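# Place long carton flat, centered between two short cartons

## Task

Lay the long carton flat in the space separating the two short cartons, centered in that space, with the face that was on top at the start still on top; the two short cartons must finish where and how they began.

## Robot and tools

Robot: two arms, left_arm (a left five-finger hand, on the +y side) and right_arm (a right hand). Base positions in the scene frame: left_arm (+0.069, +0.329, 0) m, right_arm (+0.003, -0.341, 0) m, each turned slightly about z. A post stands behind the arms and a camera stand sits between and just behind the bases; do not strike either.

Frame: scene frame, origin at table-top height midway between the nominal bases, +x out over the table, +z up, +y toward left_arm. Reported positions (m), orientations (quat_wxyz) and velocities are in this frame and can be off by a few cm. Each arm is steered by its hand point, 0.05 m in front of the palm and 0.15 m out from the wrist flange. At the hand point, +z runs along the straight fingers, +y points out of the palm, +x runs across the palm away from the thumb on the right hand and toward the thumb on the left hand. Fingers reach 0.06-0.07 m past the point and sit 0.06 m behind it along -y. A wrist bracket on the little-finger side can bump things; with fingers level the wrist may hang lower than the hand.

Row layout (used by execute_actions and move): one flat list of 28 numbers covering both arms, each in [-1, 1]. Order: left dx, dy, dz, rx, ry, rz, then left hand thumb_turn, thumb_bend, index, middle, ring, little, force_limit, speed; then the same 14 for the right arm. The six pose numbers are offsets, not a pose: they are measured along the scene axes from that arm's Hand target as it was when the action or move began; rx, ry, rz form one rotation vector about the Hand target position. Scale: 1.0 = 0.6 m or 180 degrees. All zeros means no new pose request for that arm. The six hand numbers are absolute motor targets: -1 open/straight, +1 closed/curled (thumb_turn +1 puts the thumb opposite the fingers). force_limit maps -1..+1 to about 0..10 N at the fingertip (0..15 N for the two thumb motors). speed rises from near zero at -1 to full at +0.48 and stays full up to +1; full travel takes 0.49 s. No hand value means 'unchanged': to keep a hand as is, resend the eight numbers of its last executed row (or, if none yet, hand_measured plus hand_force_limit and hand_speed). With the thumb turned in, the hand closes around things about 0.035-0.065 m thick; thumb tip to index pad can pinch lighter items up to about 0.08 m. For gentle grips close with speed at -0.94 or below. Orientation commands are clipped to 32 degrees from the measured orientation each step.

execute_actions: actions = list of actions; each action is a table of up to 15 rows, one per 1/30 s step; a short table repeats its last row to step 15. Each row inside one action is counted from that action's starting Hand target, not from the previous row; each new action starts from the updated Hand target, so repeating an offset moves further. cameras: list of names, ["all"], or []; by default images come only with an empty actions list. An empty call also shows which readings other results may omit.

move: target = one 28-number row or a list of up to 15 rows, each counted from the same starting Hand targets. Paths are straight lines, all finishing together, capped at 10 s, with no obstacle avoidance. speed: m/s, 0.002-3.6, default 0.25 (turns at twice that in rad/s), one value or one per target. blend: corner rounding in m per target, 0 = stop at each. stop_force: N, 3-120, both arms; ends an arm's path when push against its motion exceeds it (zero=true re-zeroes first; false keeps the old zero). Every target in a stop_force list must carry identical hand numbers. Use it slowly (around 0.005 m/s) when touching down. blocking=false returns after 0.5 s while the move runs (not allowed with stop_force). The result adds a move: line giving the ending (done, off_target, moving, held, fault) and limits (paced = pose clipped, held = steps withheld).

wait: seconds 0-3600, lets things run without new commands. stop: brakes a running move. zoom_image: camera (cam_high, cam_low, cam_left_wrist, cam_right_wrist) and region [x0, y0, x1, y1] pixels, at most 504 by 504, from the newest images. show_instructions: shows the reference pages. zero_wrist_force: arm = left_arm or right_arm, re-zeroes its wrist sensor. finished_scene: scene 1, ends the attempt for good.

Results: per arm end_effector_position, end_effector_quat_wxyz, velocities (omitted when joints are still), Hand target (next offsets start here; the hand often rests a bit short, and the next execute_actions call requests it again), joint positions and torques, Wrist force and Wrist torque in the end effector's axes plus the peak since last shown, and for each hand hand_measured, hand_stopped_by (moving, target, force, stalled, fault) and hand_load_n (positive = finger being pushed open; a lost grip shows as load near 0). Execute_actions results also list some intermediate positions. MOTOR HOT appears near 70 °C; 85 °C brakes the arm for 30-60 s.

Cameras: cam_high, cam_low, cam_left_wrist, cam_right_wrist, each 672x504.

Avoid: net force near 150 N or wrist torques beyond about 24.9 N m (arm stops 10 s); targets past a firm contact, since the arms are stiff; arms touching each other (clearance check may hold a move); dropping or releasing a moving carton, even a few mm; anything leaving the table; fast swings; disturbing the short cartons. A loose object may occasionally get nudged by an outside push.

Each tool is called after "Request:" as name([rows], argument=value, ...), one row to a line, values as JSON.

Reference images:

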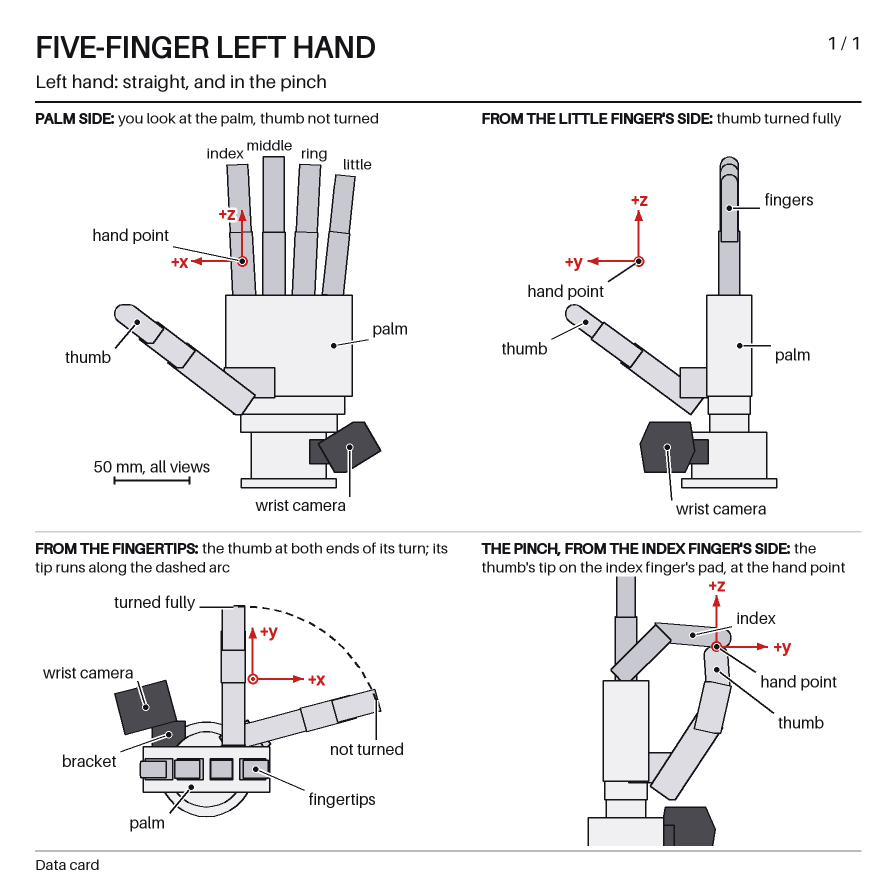

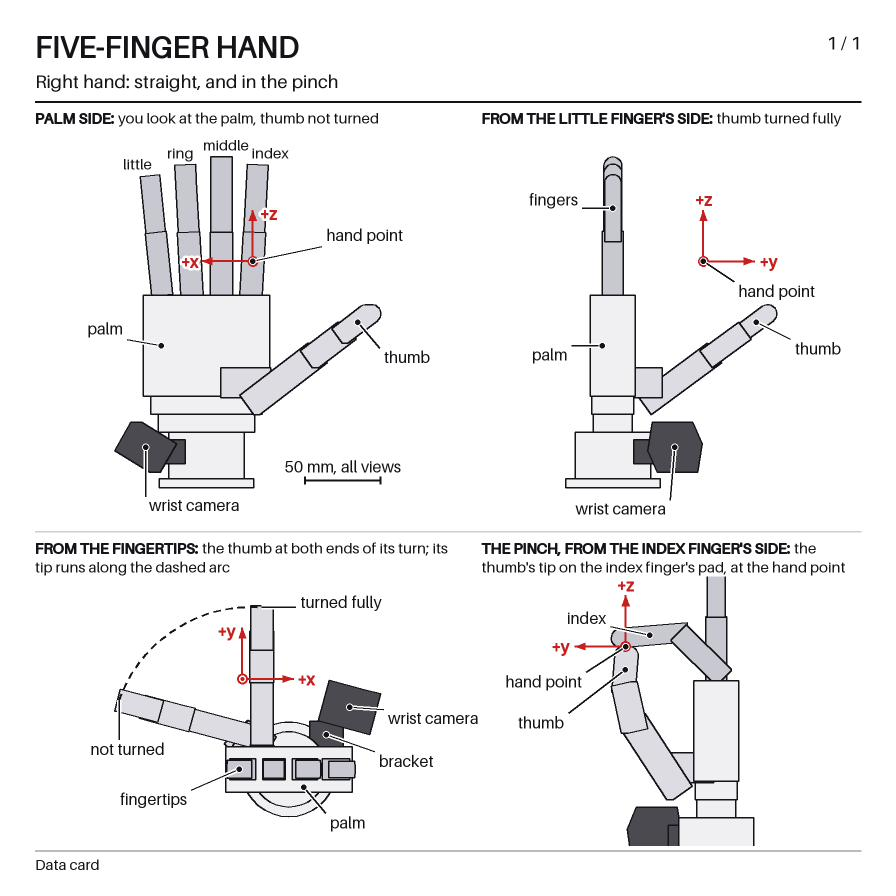

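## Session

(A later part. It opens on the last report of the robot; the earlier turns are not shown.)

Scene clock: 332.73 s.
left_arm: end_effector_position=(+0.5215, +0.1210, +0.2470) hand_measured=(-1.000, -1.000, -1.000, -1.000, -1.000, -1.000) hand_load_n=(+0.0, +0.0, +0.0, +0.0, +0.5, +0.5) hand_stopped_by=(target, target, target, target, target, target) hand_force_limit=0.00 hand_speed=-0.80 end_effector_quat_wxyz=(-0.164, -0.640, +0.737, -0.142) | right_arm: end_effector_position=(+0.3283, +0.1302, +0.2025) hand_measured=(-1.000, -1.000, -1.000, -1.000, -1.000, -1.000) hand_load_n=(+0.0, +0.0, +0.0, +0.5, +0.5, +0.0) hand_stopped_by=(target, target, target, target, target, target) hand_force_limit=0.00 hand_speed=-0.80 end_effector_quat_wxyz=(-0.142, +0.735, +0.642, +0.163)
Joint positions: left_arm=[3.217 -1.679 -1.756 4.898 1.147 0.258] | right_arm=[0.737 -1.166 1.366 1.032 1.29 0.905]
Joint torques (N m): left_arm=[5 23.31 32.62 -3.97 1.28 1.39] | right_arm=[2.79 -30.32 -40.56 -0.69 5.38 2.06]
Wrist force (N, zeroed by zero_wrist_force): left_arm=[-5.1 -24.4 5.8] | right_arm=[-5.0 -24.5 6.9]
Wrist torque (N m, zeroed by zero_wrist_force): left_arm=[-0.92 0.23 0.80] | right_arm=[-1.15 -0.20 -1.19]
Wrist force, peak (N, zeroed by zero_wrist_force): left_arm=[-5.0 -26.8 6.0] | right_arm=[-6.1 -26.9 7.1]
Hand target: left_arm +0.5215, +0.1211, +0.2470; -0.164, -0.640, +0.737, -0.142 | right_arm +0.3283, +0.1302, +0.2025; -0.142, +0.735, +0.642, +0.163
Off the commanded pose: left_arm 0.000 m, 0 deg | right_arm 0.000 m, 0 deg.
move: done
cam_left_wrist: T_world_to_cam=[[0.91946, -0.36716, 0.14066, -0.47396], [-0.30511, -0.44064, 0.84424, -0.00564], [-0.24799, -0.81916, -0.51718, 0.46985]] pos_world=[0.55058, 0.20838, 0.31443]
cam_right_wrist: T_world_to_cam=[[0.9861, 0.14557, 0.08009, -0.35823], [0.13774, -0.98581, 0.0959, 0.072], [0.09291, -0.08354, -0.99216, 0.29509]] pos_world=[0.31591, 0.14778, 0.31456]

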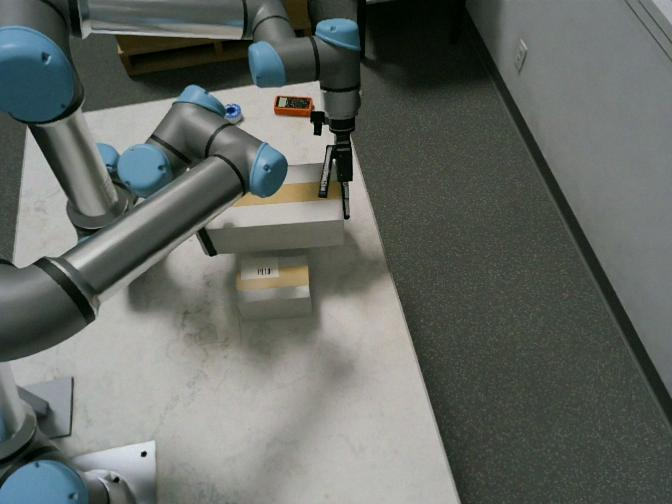

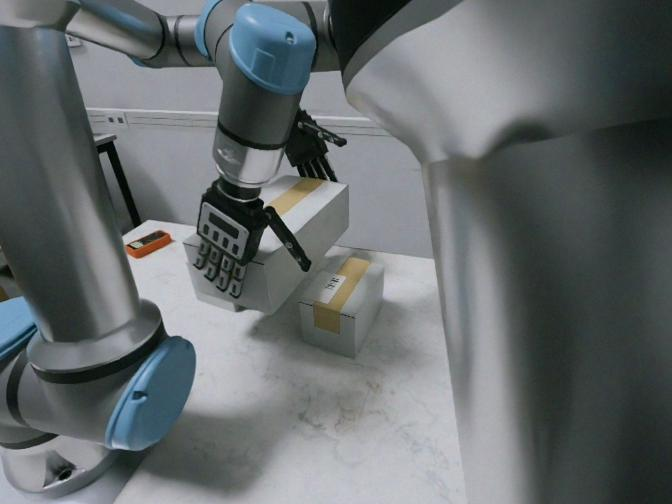

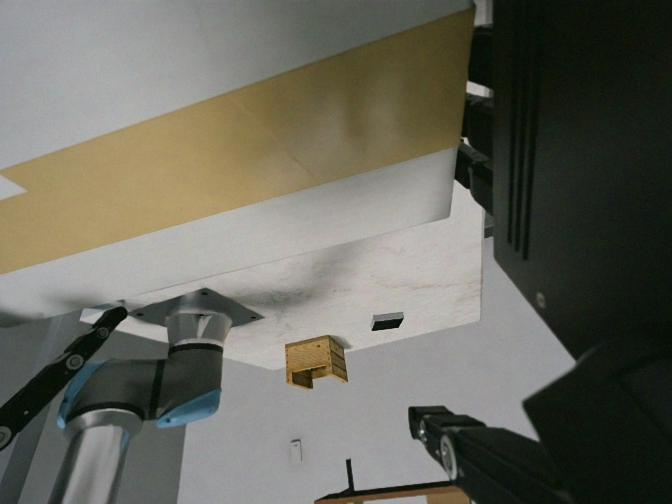

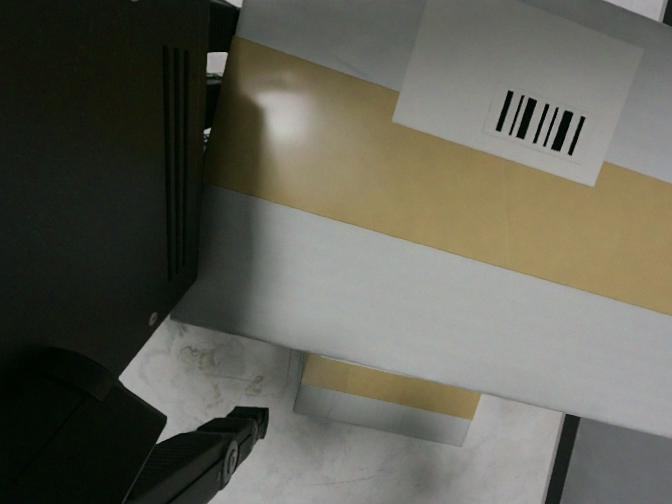

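Request:
move(target=[0,0,-0.0833,0,0,0,-1,-1,-1,-1,-1,-1,0,-0.8,0,0,-0.0833,0,0,0,-1,-1,-1,-1,-1,-1,0,-0.8], speed=0.04, cameras=["cam_high","cam_low","cam_left_wrist","cam_right_wrist"])

Request:
zoom_image(camera="cam_high", region=[190, 150, 370, 330])

Request:
zoom_image(camera="cam_low", region=[170, 180, 400, 380])

Scene clock: 339.70 s.
left_arm: end_effector_position=(+0.5215, +0.1211, +0.1970) hand_measured=(-1.000, -1.000, -1.000, -1.000, -1.000, -1.000) hand_load_n=(-0.5, +0.0, +0.0, +0.0, +0.5, +0.0) hand_stopped_by=(target, target, target, target, target, target) hand_force_limit=0.00 hand_speed=-0.80 end_effector_quat_wxyz=(-0.164, -0.640, +0.737, -0.142) | right_arm: end_effector_position=(+0.3283, +0.1302, +0.1525) hand_measured=(-1.000, -1.000, -1.000, -1.000, -1.000, -1.000) hand_load_n=(+0.0, +0.0, +0.0, +0.5, +0.5, +0.0) hand_stopped_by=(target, target, target, target, target, target) hand_force_limit=0.00 hand_speed=-0.80 end_effector_quat_wxyz=(-0.142, +0.735, +0.642, +0.163)
Joint positions: left_arm=[3.218 -1.722 -1.844 5.027 1.147 0.259] | right_arm=[0.737 -1.136 1.453 0.915 1.29 0.905]
Joint torques (N m): left_arm=[2.66 23.02 2.92 -1.28 0.47 -1.07] | right_arm=[-0.8 -31.28 -15.65 -3.38 4.37 -0.11]
Wrist force (N, zeroed by zero_wrist_force): left_arm=[-5.7 -25.3 5.8] | right_arm=[-5.0 -25.3 7.1]
Wrist torque (N m, zeroed by zero_wrist_force): left_arm=[-0.93 0.32 0.81] | right_arm=[-1.11 -0.19 -1.24]
Wrist force, peak (N, zeroed by zero_wrist_force): left_arm=[-5.6 -27.1 6.2] | right_arm=[-4.9 -26.5 7.1]
Hand target: left_arm +0.5215, +0.1211, +0.1970; -0.164, -0.640, +0.737, -0.142 | right_arm +0.3283, +0.1302, +0.1525; -0.142, +0.735, +0.642, +0.163
Off the commanded pose: left_arm 0.000 m, 0 deg | right_arm 0.000 m, 0 deg.
move: done
cam_left_wrist: T_world_to_cam=[[0.91943, -0.36727, 0.14059, -0.46683], [-0.30512, -0.44065, 0.84423, 0.03662], [-0.2481, -0.81911, -0.51721, 0.44414]] pos_world=[0.55058, 0.20848, 0.26443]
cam_right_wrist: T_world_to_cam=[[0.98611, 0.14547, 0.0801, -0.35433], [0.13764, -0.98583, 0.09589, 0.07692], [0.09291, -0.08354, -0.99216, 0.24548]] pos_world=[0.31601, 0.14788, 0.26456]

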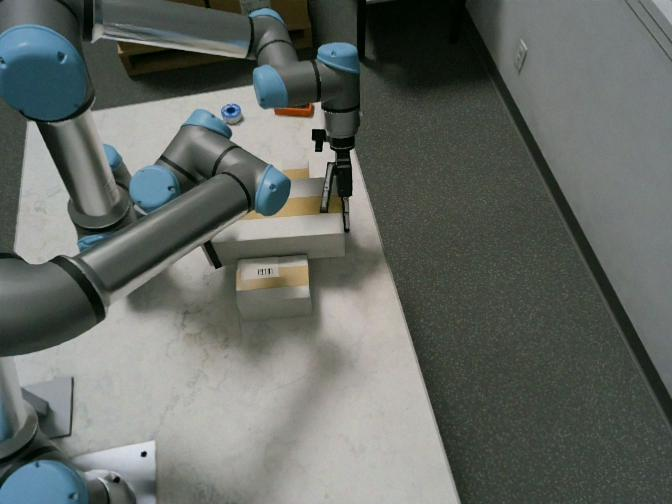

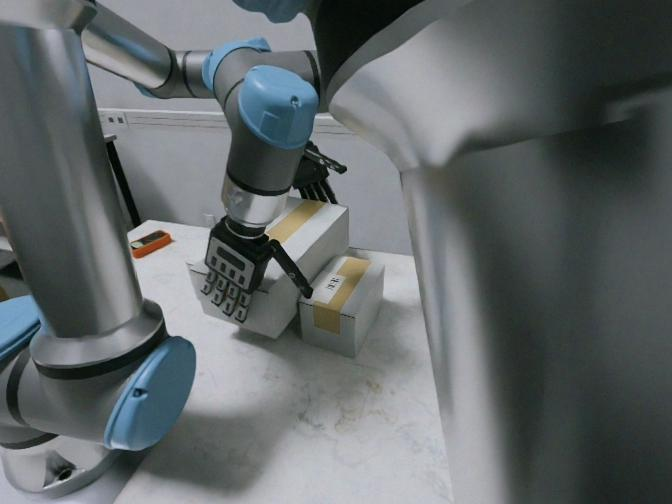

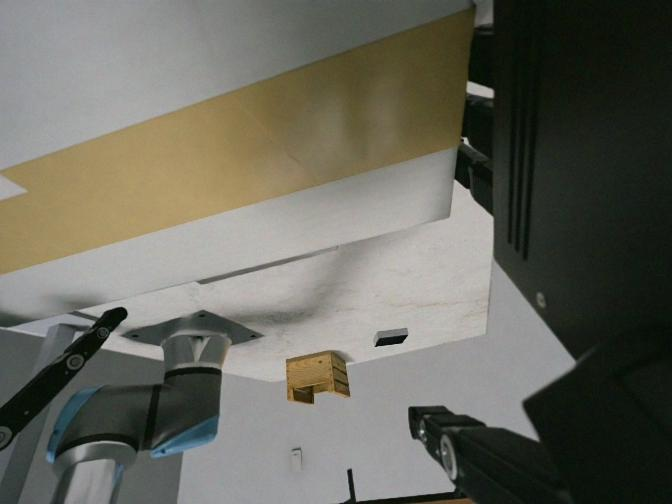

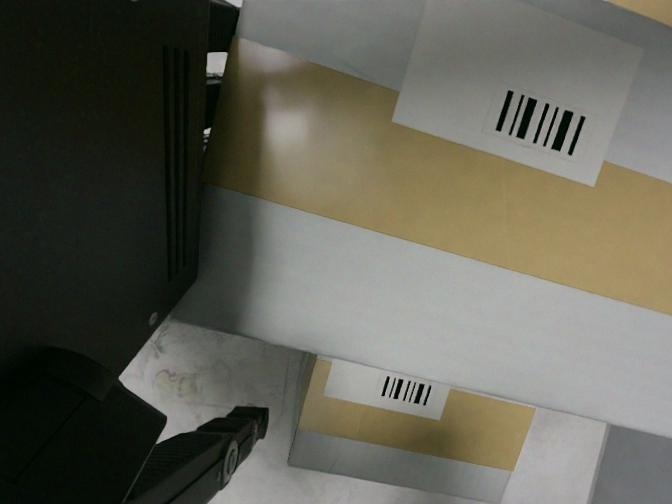

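Scaled by 2.800.

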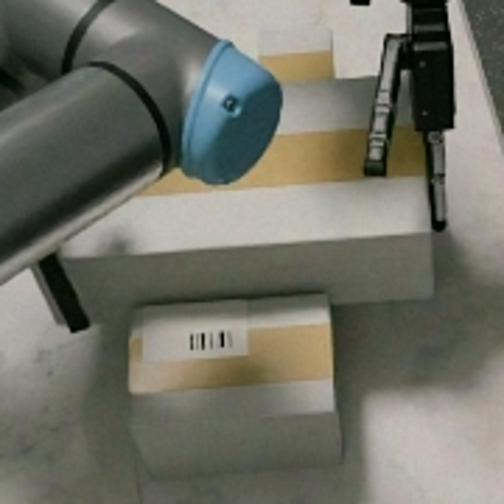

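Scaled by 2.191.

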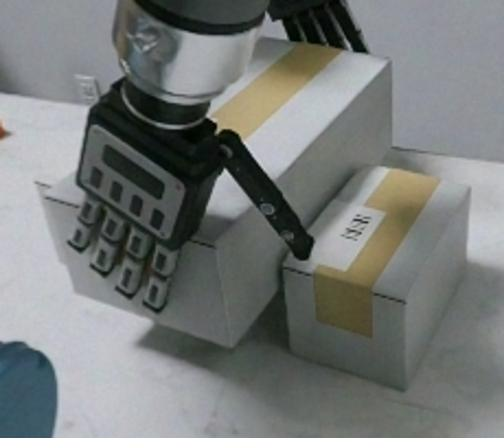

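Request:
move(target=[0,0,-0.075,0,0,0,-1,-1,-1,-1,-1,-1,0,-0.8,0,0,-0.075,0,0,0,-1,-1,-1,-1,-1,-1,0,-0.8], speed=0.03, cameras=["cam_high","cam_low","cam_left_wrist","cam_right_wrist"])

Request:
zoom_image(camera="cam_high", region=[210, 170, 370, 330])

Request:
zoom_image(camera="cam_low", region=[170, 200, 400, 400])

Request:
zoom_image(camera="cam_right_wrist", region=[160, 290, 560, 504])

Request:
zoom_image(camera="cam_left_wrist", region=[100, 180, 480, 360])

Scene clock: 345.63 s.
left_arm: end_effector_position=(+0.5215, +0.1211, +0.1520) hand_measured=(-1.000, -1.000, -1.000, -1.000, -1.000, -1.000) hand_load_n=(+0.0, +0.0, +0.0, +0.0, +0.5, +0.5) hand_stopped_by=(target, target, target, target, target, target) hand_force_limit=0.00 hand_speed=-0.80 end_effector_quat_wxyz=(-0.164, -0.640, +0.737, -0.142) | right_arm: end_effector_position=(+0.3283, +0.1302, +0.1075) hand_measured=(-1.000, -1.000, -1.000, -1.000, -1.000, -1.000) hand_load_n=(+0.0, +0.0, +0.0, +0.0, +0.0, +0.0) hand_stopped_by=(target, target, target, target, target, target) hand_force_limit=0.00 hand_speed=-0.80 end_effector_quat_wxyz=(-0.142, +0.735, +0.642, +0.163)
Joint positions: left_arm=[3.218 -1.773 -1.911 5.146 1.147 0.259] | right_arm=[0.737 -1.097 1.519 0.811 1.29 0.905]
Joint torques (N m): left_arm=[-1.22 23.59 0.1 -1.24 0.6 -0.2] | right_arm=[-8.18 -32.91 -13.78 -3.65 2.21 -0.7]
Wrist force (N, zeroed by zero_wrist_force): left_arm=[-5.0 -25.8 5.6] | right_arm=[-4.6 -26.1 6.8]
Wrist torque (N m, zeroed by zero_wrist_force): left_arm=[-0.99 0.28 0.85] | right_arm=[-1.17 -0.21 -1.30]
Wrist force, peak (N, zeroed by zero_wrist_force): left_arm=[-5.2 -27.0 6.1] | right_arm=[-5.0 -26.8 7.3]
Hand target: left_arm +0.5215, +0.1211, +0.1520; -0.164, -0.640, +0.737, -0.142 | right_arm +0.3283, +0.1302, +0.1075; -0.142, +0.735, +0.642, +0.163
Off the commanded pose: left_arm 0.000 m, 0 deg | right_arm 0.000 m, 0 deg.
move: done
cam_left_wrist: T_world_to_cam=[[0.91944, -0.36723, 0.14061, -0.46052], [-0.3051, -0.44062, 0.84426, 0.07459], [-0.24808, -0.81914, -0.51716, 0.42085]] pos_world=[0.55058, 0.20848, 0.21943]
cam_right_wrist: T_world_to_cam=[[0.98611, 0.14547, 0.0801, -0.35063], [0.13764, -0.98583, 0.09589, 0.08124], [0.09291, -0.08354, -0.99216, 0.20094]] pos_world=[0.31591, 0.14788, 0.21966]

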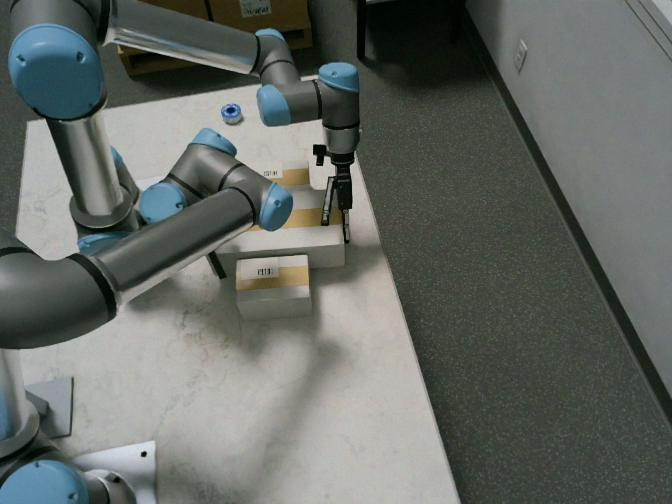

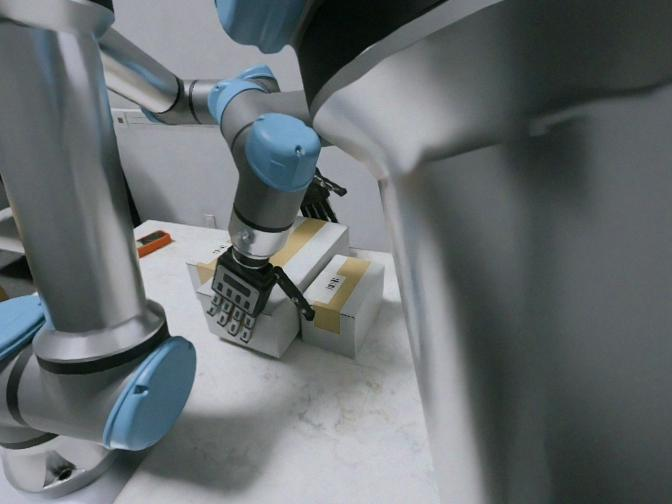

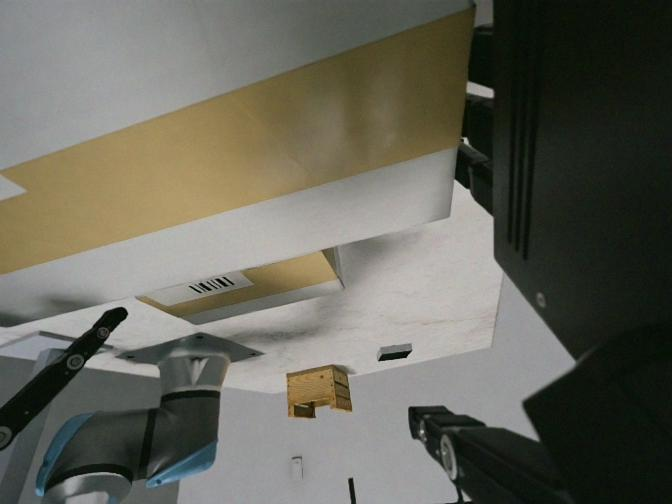

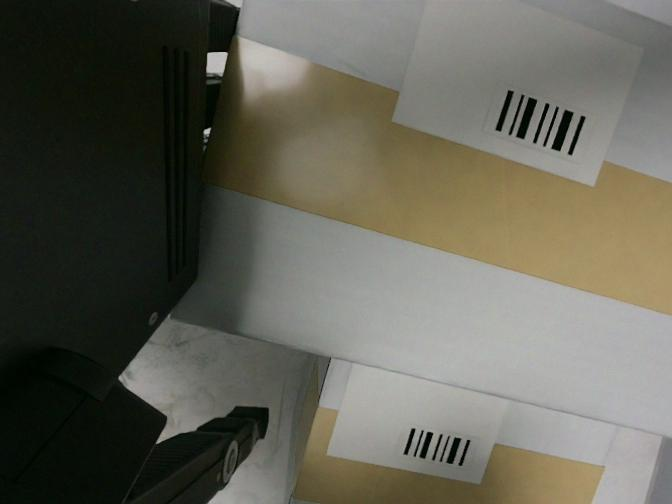

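Scaled by 3.150.

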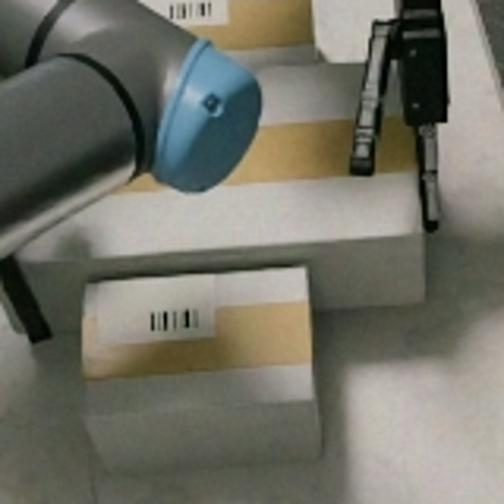

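Scaled by 2.191.

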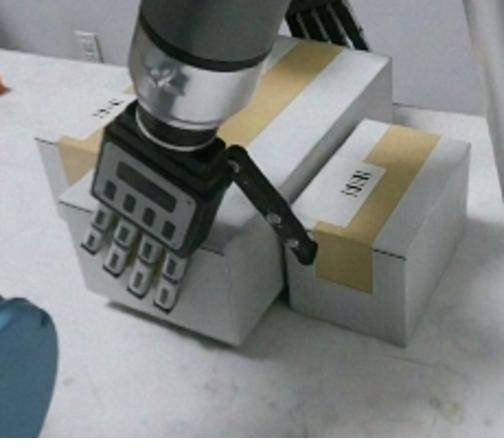

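Scaled by 1.260.

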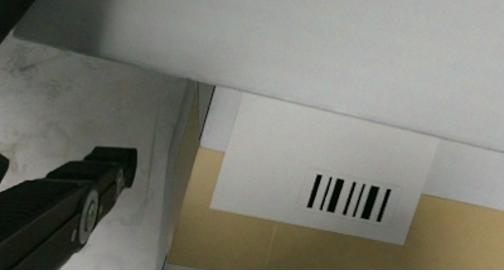

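Scaled by 1.326.

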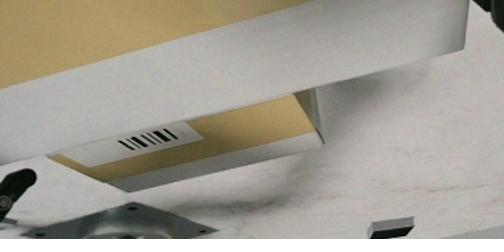

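Request:
move(target=[0,0,-0.02,0,0,0,-1,-1,-1,-1,-1,-1,0,-0.8,0,0,-0.02,0,0,0,-1,-1,-1,-1,-1,-1,0,-0.8], speed=0.015)

Scene clock: 347.93 s.
left_arm: end_effector_position=(+0.5215, +0.1211, +0.1400) hand_measured=(-1.000, -1.000, -1.000, -1.000, -1.000, -1.000) hand_load_n=(+0.0, +0.0, +0.0, +0.0, +0.5, +0.5) hand_stopped_by=(target, target, target, target, target, target) hand_force_limit=0.00 hand_speed=-0.80 end_effector_quat_wxyz=(-0.164, -0.640, +0.737, -0.142) | right_arm: end_effector_position=(+0.3283, +0.1302, +0.0955) hand_measured=(-1.000, -1.000, -1.000, -1.000, -1.000, -1.000) hand_load_n=(+0.0, +0.0, +0.0, +0.0, +0.0, +0.0) hand_stopped_by=(target, target, target, target, target, target) hand_force_limit=0.00 hand_speed=-0.80 end_effector_quat_wxyz=(-0.142, +0.735, +0.642, +0.163)
Joint positions: left_arm=[3.218 -1.789 -1.926 5.178 1.147 0.259] | right_arm=[0.737 -1.085 1.534 0.784 1.29 0.905]
Joint torques (N m): left_arm=[-1.82 22.38 0.15 -1.1 0.85 -0.91] | right_arm=[-10.92 -33.59 -15.07 -2.78 2.3 -0.39]
Wrist force (N, zeroed by zero_wrist_force): left_arm=[-5.2 -25.8 5.8] | right_arm=[-4.7 -26.1 7.0]
Wrist torque (N m, zeroed by zero_wrist_force): left_arm=[-0.98 0.29 0.86] | right_arm=[-1.19 -0.23 -1.32]
Wrist force, peak (N, zeroed by zero_wrist_force): left_arm=[-5.4 -26.4 6.3] | right_arm=[-4.9 -26.3 7.2]
Hand target: left_arm +0.5215, +0.1211, +0.1400; -0.164, -0.640, +0.737, -0.142 | right_arm +0.3283, +0.1302, +0.0955; -0.142, +0.735, +0.642, +0.163
Off the commanded pose: left_arm 0.000 m, 0 deg | right_arm 0.000 m, 0 deg.
move: done

Request:
move(target=[0,0,-0.02,0,0,0,-1,-1,-1,-1,-1,-1,0,-0.8,0,0,-0.02,0,0,0,-1,-1,-1,-1,-1,-1,0,-0.8], speed=0.004, stop_force=4)

Scene clock: 356.63 s.
left_arm: end_effector_position=(+0.5215, +0.1211, +0.1295) hand_measured=(-1.000, -1.000, -1.000, -1.000, -1.000, -1.000) hand_load_n=(+0.0, +0.0, +0.0, +0.0, +0.5, +0.0) hand_stopped_by=(target, target, target, target, target, target) hand_force_limit=0.00 hand_speed=-0.80 end_effector_quat_wxyz=(-0.164, -0.640, +0.737, -0.142) | right_arm: end_effector_position=(+0.3283, +0.1302, +0.0869) hand_measured=(-1.000, -1.000, -1.000, -1.000, -1.000, -1.000) hand_load_n=(+0.0, +0.0, +0.0, +0.0, +0.0, +0.5) hand_stopped_by=(target, target, target, target, target, target) hand_force_limit=0.00 hand_speed=-0.80 end_effector_quat_wxyz=(-0.142, +0.735, +0.642, +0.163)
Joint positions: left_arm=[3.218 -1.804 -1.94 5.206 1.147 0.259] | right_arm=[0.737 -1.077 1.544 0.765 1.29 0.905]
Joint torques (N m): left_arm=[-1.62 38.36 23.34 -4.17 1.21 -0.44] | right_arm=[-16.73 -51.52 -38.55 -0.98 2.29 0.61]
Wrist force (N, zeroed by zero_wrist_force): left_arm=[-3.4 -24.6 0.1] | right_arm=[-4.3 -24.4 4.6]
Wrist torque (N m, zeroed by zero_wrist_force): left_arm=[-0.56 -0.01 0.88] | right_arm=[-0.96 -0.24 -1.24]
Wrist force, peak (N, zeroed by zero_wrist_force): left_arm=[-5.3 -28.2 5.5] | right_arm=[-4.7 -26.2 7.7]
Hand target: left_arm +0.5215, +0.1211, +0.1295; -0.164, -0.640, +0.737, -0.142 (not the last commanded pose) | right_arm +0.3283, +0.1302, +0.0869; -0.142, +0.735, +0.642, +0.163 (not the last commanded pose)
Off the commanded pose: left_arm 0.002 m, 0 deg | right_arm 0.003 m, 0 deg.
move: contact (left_arm, right_arm)

Request:
move(target=[0,0,0,0,0,0,-1,-1,-1,-1,-1,-1,0,-0.8,0,0,-0.0012,0,0,0,-1,-1,-1,-1,-1,-1,0,-0.8], speed=0.004, cameras=["cam_high","cam_low","cam_left_wrist","cam_right_wrist"])

Request:
zoom_image(camera="cam_high", region=[210, 170, 370, 330])

Request:
zoom_image(camera="cam_low", region=[170, 200, 400, 400])

Request:
zoom_image(camera="cam_left_wrist", region=[100, 180, 480, 360])

Scene clock: 359.17 s.
left_arm: end_effector_position=(+0.5215, +0.1211, +0.1295) hand_measured=(-1.000, -1.000, -1.000, -1.000, -1.000, -1.000) hand_load_n=(+0.0, +0.0, -0.5, +0.0, +0.5, +0.5) hand_stopped_by=(target, target, target, target, target, target) hand_force_limit=0.00 hand_speed=-0.80 end_effector_quat_wxyz=(-0.164, -0.640, +0.737, -0.142) | right_arm: end_effector_position=(+0.3284, +0.1303, +0.0863) hand_measured=(-1.000, -1.000, -1.000, -1.000, -1.000, -1.000) hand_load_n=(+0.0, +0.0, +0.0, +0.0, +0.0, +0.0) hand_stopped_by=(target, target, target, target, target, target) hand_force_limit=0.00 hand_speed=-0.80 end_effector_quat_wxyz=(-0.142, +0.735, +0.642, +0.163)
Joint positions: left_arm=[3.218 -1.804 -1.94 5.206 1.147 0.259] | right_arm=[0.737 -1.076 1.545 0.763 1.29 0.905]
Joint torques (N m): left_arm=[-1.61 37.78 22.05 -2.68 1.21 -0.35] | right_arm=[-17.22 -16.61 -7.08 -4.31 2.41 0.63]
Wrist force (N, zeroed by zero_wrist_force): left_arm=[-2.3 -26.5 0.5] | right_arm=[4.3 -26.2 -18.9]
Wrist torque (N m, zeroed by zero_wrist_force): left_arm=[-0.74 -0.06 1.03] | right_arm=[0.30 0.44 -0.79]
Wrist force, peak (N, zeroed by zero_wrist_force): left_arm=[-2.9 -27.4 1.6] | right_arm=[3.4 -26.9 -19.2]
Hand target: left_arm +0.5215, +0.1211, +0.1295; -0.164, -0.640, +0.737, -0.142 | right_arm +0.3283, +0.1302, +0.0862; -0.142, +0.735, +0.642, +0.163
Off the commanded pose: left_arm 0.000 m, 0 deg | right_arm 0.000 m, 0 deg.
move: done
cam_left_wrist: T_world_to_cam=[[0.91949, -0.36712, 0.14059, -0.4574], [-0.30503, -0.44067, 0.84425, 0.09356], [-0.24799, -0.81916, -0.51718, 0.40917]] pos_world=[0.55058, 0.20848, 0.19693]
cam_right_wrist: T_world_to_cam=[[0.9861, 0.14547, 0.08033, -0.34907], [0.13763, -0.98585, 0.09572, 0.0833], [0.09312, -0.08334, -0.99216, 0.17981]] pos_world=[0.31601, 0.14788, 0.19846]

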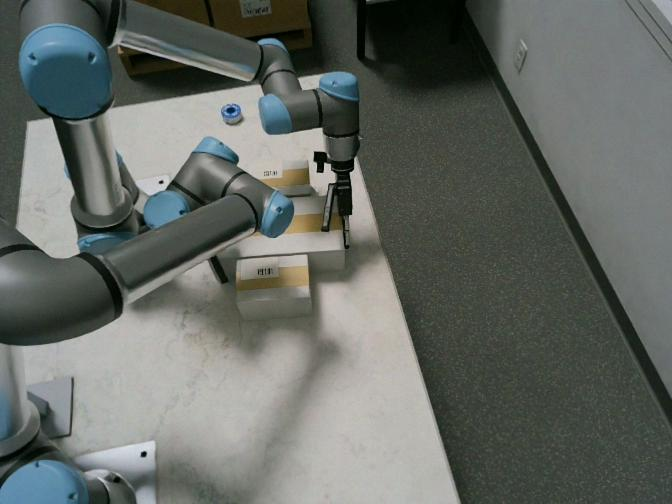

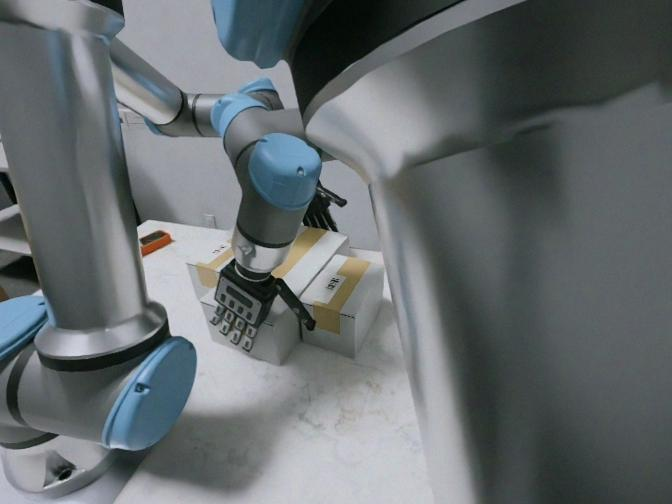

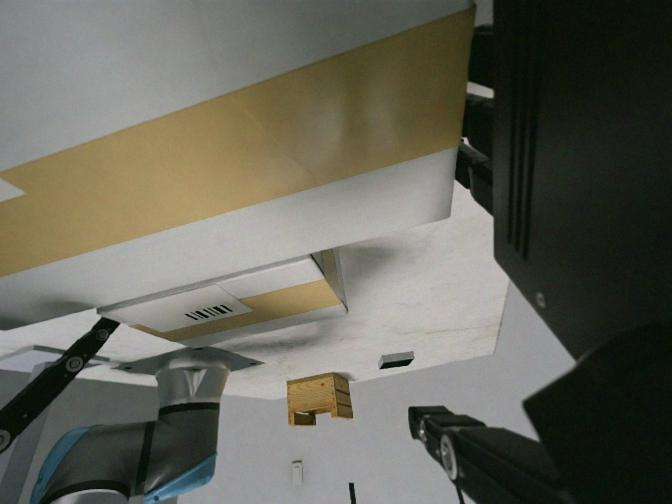

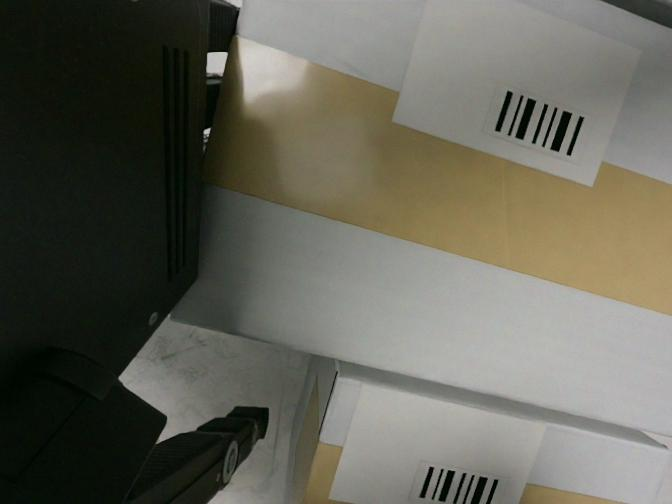

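Scaled by 3.150.

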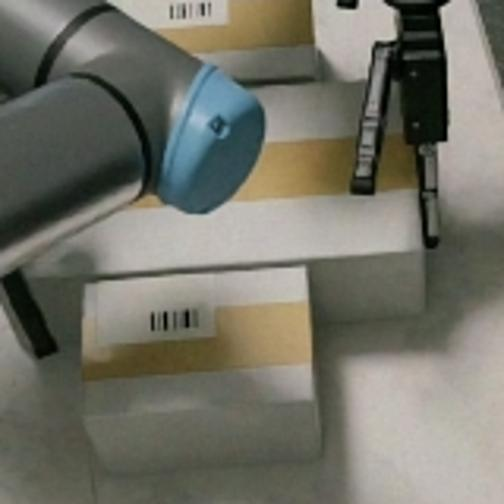

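Scaled by 2.191.

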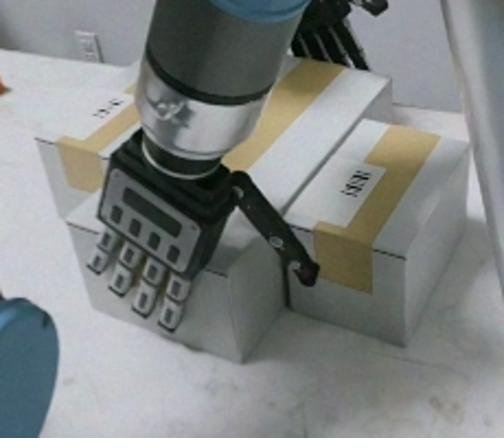

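Scaled by 1.326.

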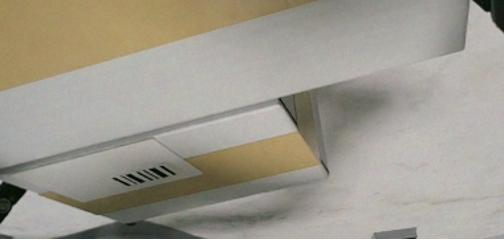

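Request:
zoom_image(camera="cam_right_wrist", region=[290, 330, 672, 504])

Request:
zoom_image(camera="cam_right_wrist", region=[500, 0, 672, 100])

Request:
zoom_image(camera="cam_high", region=[270, 180, 350, 280])

Scaled by 1.319.

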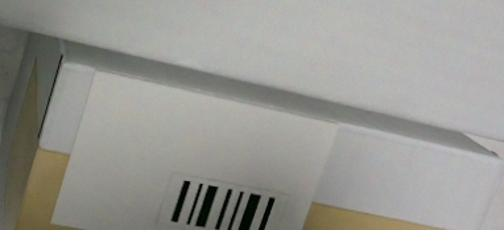

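Scaled by 2.930.

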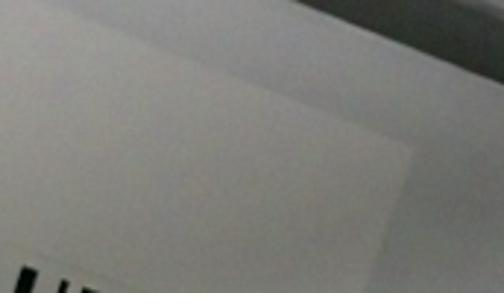

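Scaled by 5.040.

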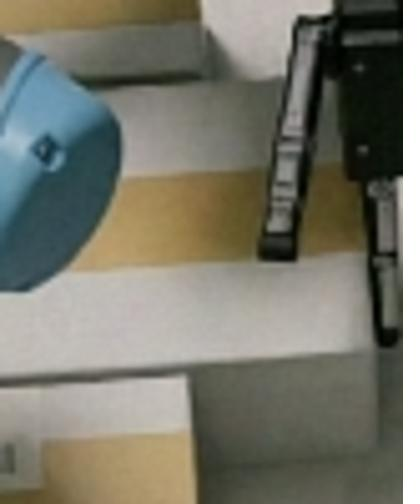

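Request:
move([
  [0,0,0,0,0,0,-1,-1,-1,-1,-1,-1,0,-0.8,0,0,0.0012,0,0,0,-1,-1,-1,-1,-1,-1,0,-0.8],
  [0.0495,-0.007,0,0,0,0,-1,-1,-1,-1,-1,-1,0,-0.8,-0.0495,0.007,0.0012,0,0,0,-1,-1,-1,-1,-1,-1,0,-0.8],
], speed=[0.004, 0.01], cameras=["all"])

Scene clock: 372.90 s.
left_arm: end_effector_position=(+0.5512, +0.1169, +0.1295) hand_measured=(-1.000, -1.000, -1.000, -1.000, -1.000, -1.000) hand_load_n=(+0.0, +0.0, +0.0, +0.0, +0.0, +0.0) hand_stopped_by=(target, target, target, target, target, target) hand_force_limit=0.00 hand_speed=-0.80 end_effector_quat_wxyz=(-0.164, -0.640, +0.737, -0.142) | right_arm: end_effector_position=(+0.2987, +0.1344, +0.0869) hand_measured=(-1.000, -1.000, -1.000, -1.000, -1.000, -1.000) hand_load_n=(+0.0, +0.0, +0.0, +0.0, +0.0, +0.0) hand_stopped_by=(target, target, target, target, target, target) hand_force_limit=0.00 hand_speed=-0.80 end_effector_quat_wxyz=(-0.142, +0.735, +0.642, +0.163)
Joint positions: left_arm=[3.205 -1.868 -1.855 5.191 1.146 0.245] | right_arm=[0.789 -1.104 1.584 0.739 1.308 0.956]
Joint torques (N m): left_arm=[-7.99 23.61 35.24 1 -2.17 -1.67] | right_arm=[11.58 -45.96 -4.84 0.16 2.14 1.86]
Wrist force (N, zeroed by zero_wrist_force): left_arm=[0.6 1.2 0.0] | right_arm=[0.5 0.1 0.2]
Wrist torque (N m, zeroed by zero_wrist_force): left_arm=[0.28 -0.16 -0.02] | right_arm=[0.00 -0.10 -0.16]
Wrist force, peak (N, zeroed by zero_wrist_force): left_arm=[-2.7 -26.8 1.1] | right_arm=[5.1 -25.6 -18.0]
Hand target: left_arm +0.5512, +0.1169, +0.1295; -0.164, -0.640, +0.737, -0.142 | right_arm +0.2986, +0.1344, +0.0869; -0.142, +0.735, +0.642, +0.163
Off the commanded pose: left_arm 0.000 m, 0 deg | right_arm 0.000 m, 0 deg.
move: done
cam_left_wrist: T_world_to_cam=[[0.91949, -0.36712, 0.14059, -0.48616], [-0.30503, -0.44067, 0.84425, 0.10074], [-0.24799, -0.81916, -0.51718, 0.41307]] pos_world=[0.58018, 0.20428, 0.19693]
cam_right_wrist: T_world_to_cam=[[0.98611, 0.14547, 0.0801, -0.3204], [0.13764, -0.98583, 0.09589, 0.09144], [0.09291, -0.08354, -0.99216, 0.18351]] pos_world=[0.28631, 0.15208, 0.19896]

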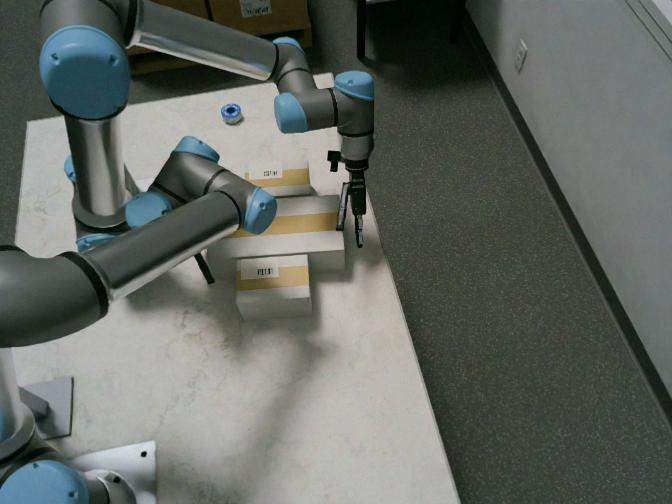

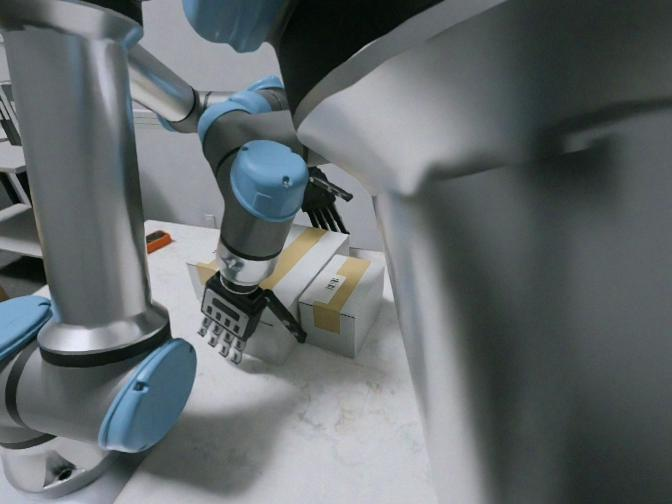

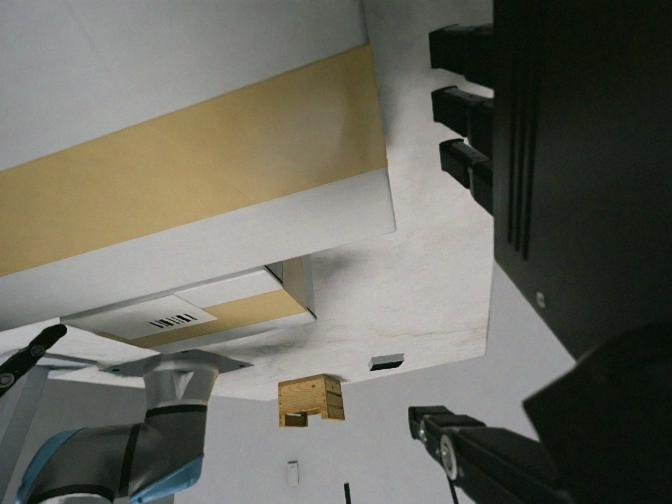

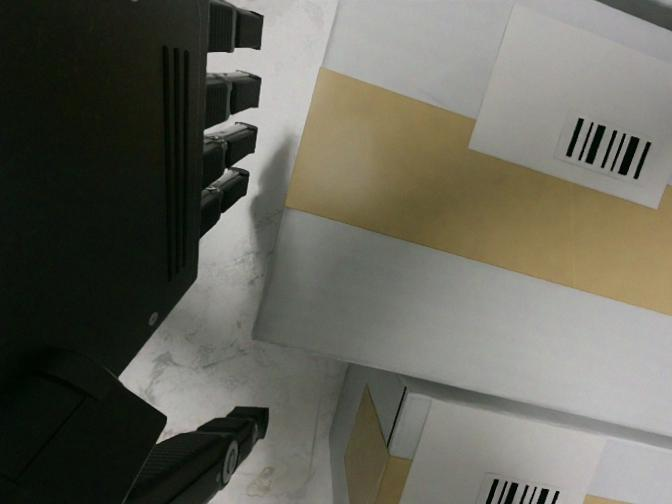

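Request:
move([
  [0.02,-0.003,0.3333,0,0,0,-1,-1,-1,-1,-1,-1,0,-0.8,-0.01,0.0014,0.3333,0,0,0,-1,-1,-1,-1,-1,-1,0,-0.8],
  [-0.1667,0.3833,0.45,0,0,0,-1,-1,-1,-1,-1,-1,0,-0.8,0.0,-0.6,0.3,0,0,0,-1,-1,-1,-1,-1,-1,0,-0.8],
], speed=0.15, blend=0.02, cameras=["all"])

Request:
zoom_image(camera="cam_high", region=[200, 160, 360, 330])

Request:
zoom_image(camera="cam_low", region=[170, 200, 400, 400])

Scene clock: 377.77 s.
left_arm: end_effector_position=(+0.5398, +0.1635, +0.3441) hand_measured=(-1.000, -1.000, -1.000, -1.000, -1.000, -1.000) hand_load_n=(+0.0, +0.0, +0.0, +0.0, +0.0, +0.0) hand_stopped_by=(target, target, target, target, target, target) hand_force_limit=0.00 hand_speed=-0.80 end_effector_quat_wxyz=(-0.164, -0.640, +0.737, -0.142) | right_arm: end_effector_position=(+0.2944, +0.0960, +0.2848) hand_measured=(-1.000, -1.000, -1.000, -1.000, -1.000, -1.000) hand_load_n=(+0.0, +0.0, +0.0, +0.0, +0.0, +0.0) hand_stopped_by=(target, target, target, target, target, target) hand_force_limit=0.00 hand_speed=-0.80 end_effector_quat_wxyz=(-0.142, +0.737, +0.640, +0.163)
Joint positions: left_arm=[3.293 -1.674 -1.502 4.605 1.156 0.34] | right_arm=[0.731 -1.307 1.345 1.194 1.291 0.905]
Joint torques (N m): left_arm=[9.14 37.44 11 1.02 1.04 2.01] | right_arm=[-1.3 -31.44 -17.43 1.7 0.05 0.08]
Wrist force (N, zeroed by zero_wrist_force): left_arm=[1.3 1.0 -0.2] | right_arm=[0.2 -0.7 0.1]
Wrist torque (N m, zeroed by zero_wrist_force): left_arm=[0.19 -0.28 -0.05] | right_arm=[-0.09 -0.04 -0.19]
Wrist force, peak (N, zeroed by zero_wrist_force): left_arm=[1.5 1.3 -0.6] | right_arm=[-2.4 -0.3 -3.1]
Hand target: left_arm +0.5398, +0.1635, +0.3441; -0.164, -0.640, +0.737, -0.142 (not the last commanded pose) | right_arm +0.2944, +0.0960, +0.2848; -0.142, +0.737, +0.640, +0.163 (not the last commanded pose)
Off the commanded pose: left_arm 0.211 m, 0 deg | right_arm 0.322 m, 0 deg.
FORCE FAULT: contact force on the right arm reached its limit, and that arm stopped. The contact can be on any part of that arm, not only on its tool. That arm's remaining commands of this call were not run. That arm is still stopped at the end of this call. That arm stays stopped for about 10 more seconds. Until then a move that you send moves the other arm only, and its call returns only when the move has ended. Once the stop has ended, the next robot result says so. If the stop ends while you think or write, that arm runs what you send next, counted from a new Hand target: where the arm stands when the stop ends. While its stop runs, that arm, its gripper or tool too, takes no new command. Until it ends, the stop uses up actions while you think or wait. An arm that is not stopped still takes commands.
move: fault (right_arm), off_target (left_arm; braked at the fault stop of right_arm); path passed 1 of 2 targets
cam_left_wrist: T_world_to_cam=[[0.91949, -0.36712, 0.14059, -0.48883], [-0.30503, -0.44067, 0.84425, -0.06335], [-0.24799, -0.81916, -0.51718, 0.55942]] pos_world=[0.56888, 0.25088, 0.41153]
cam_right_wrist: T_world_to_cam=[[0.9869, 0.14004, 0.08016, -0.32618], [0.13213, -0.98651, 0.09668, 0.0366], [0.09262, -0.08482, -0.99208, 0.37724]] pos_world=[0.28213, 0.11379, 0.39686]

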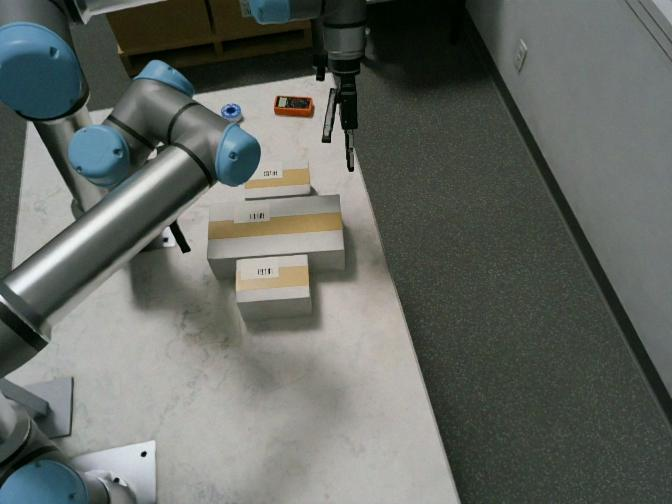

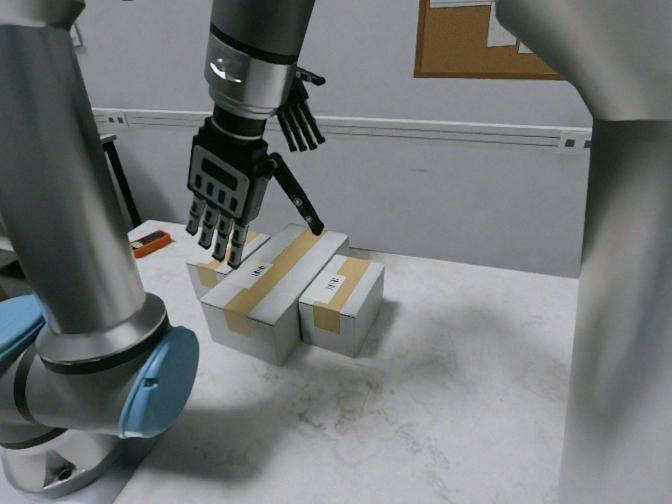

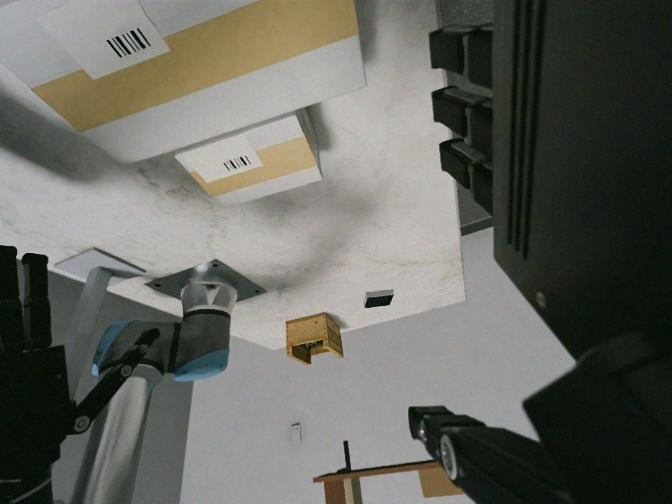

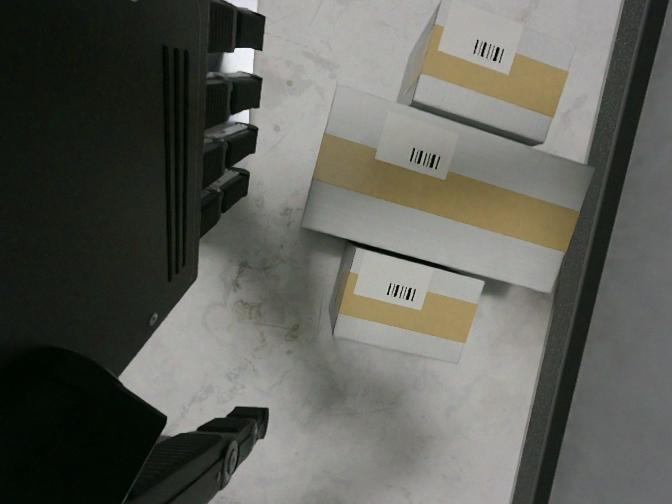

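Scaled by 2.965.

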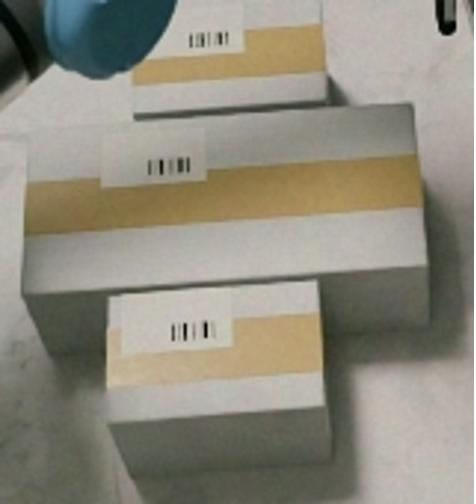

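Scaled by 2.191.

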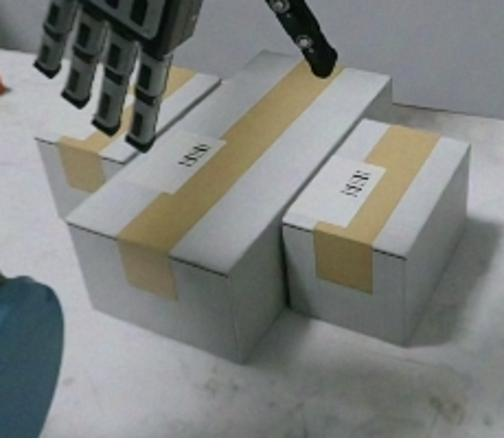

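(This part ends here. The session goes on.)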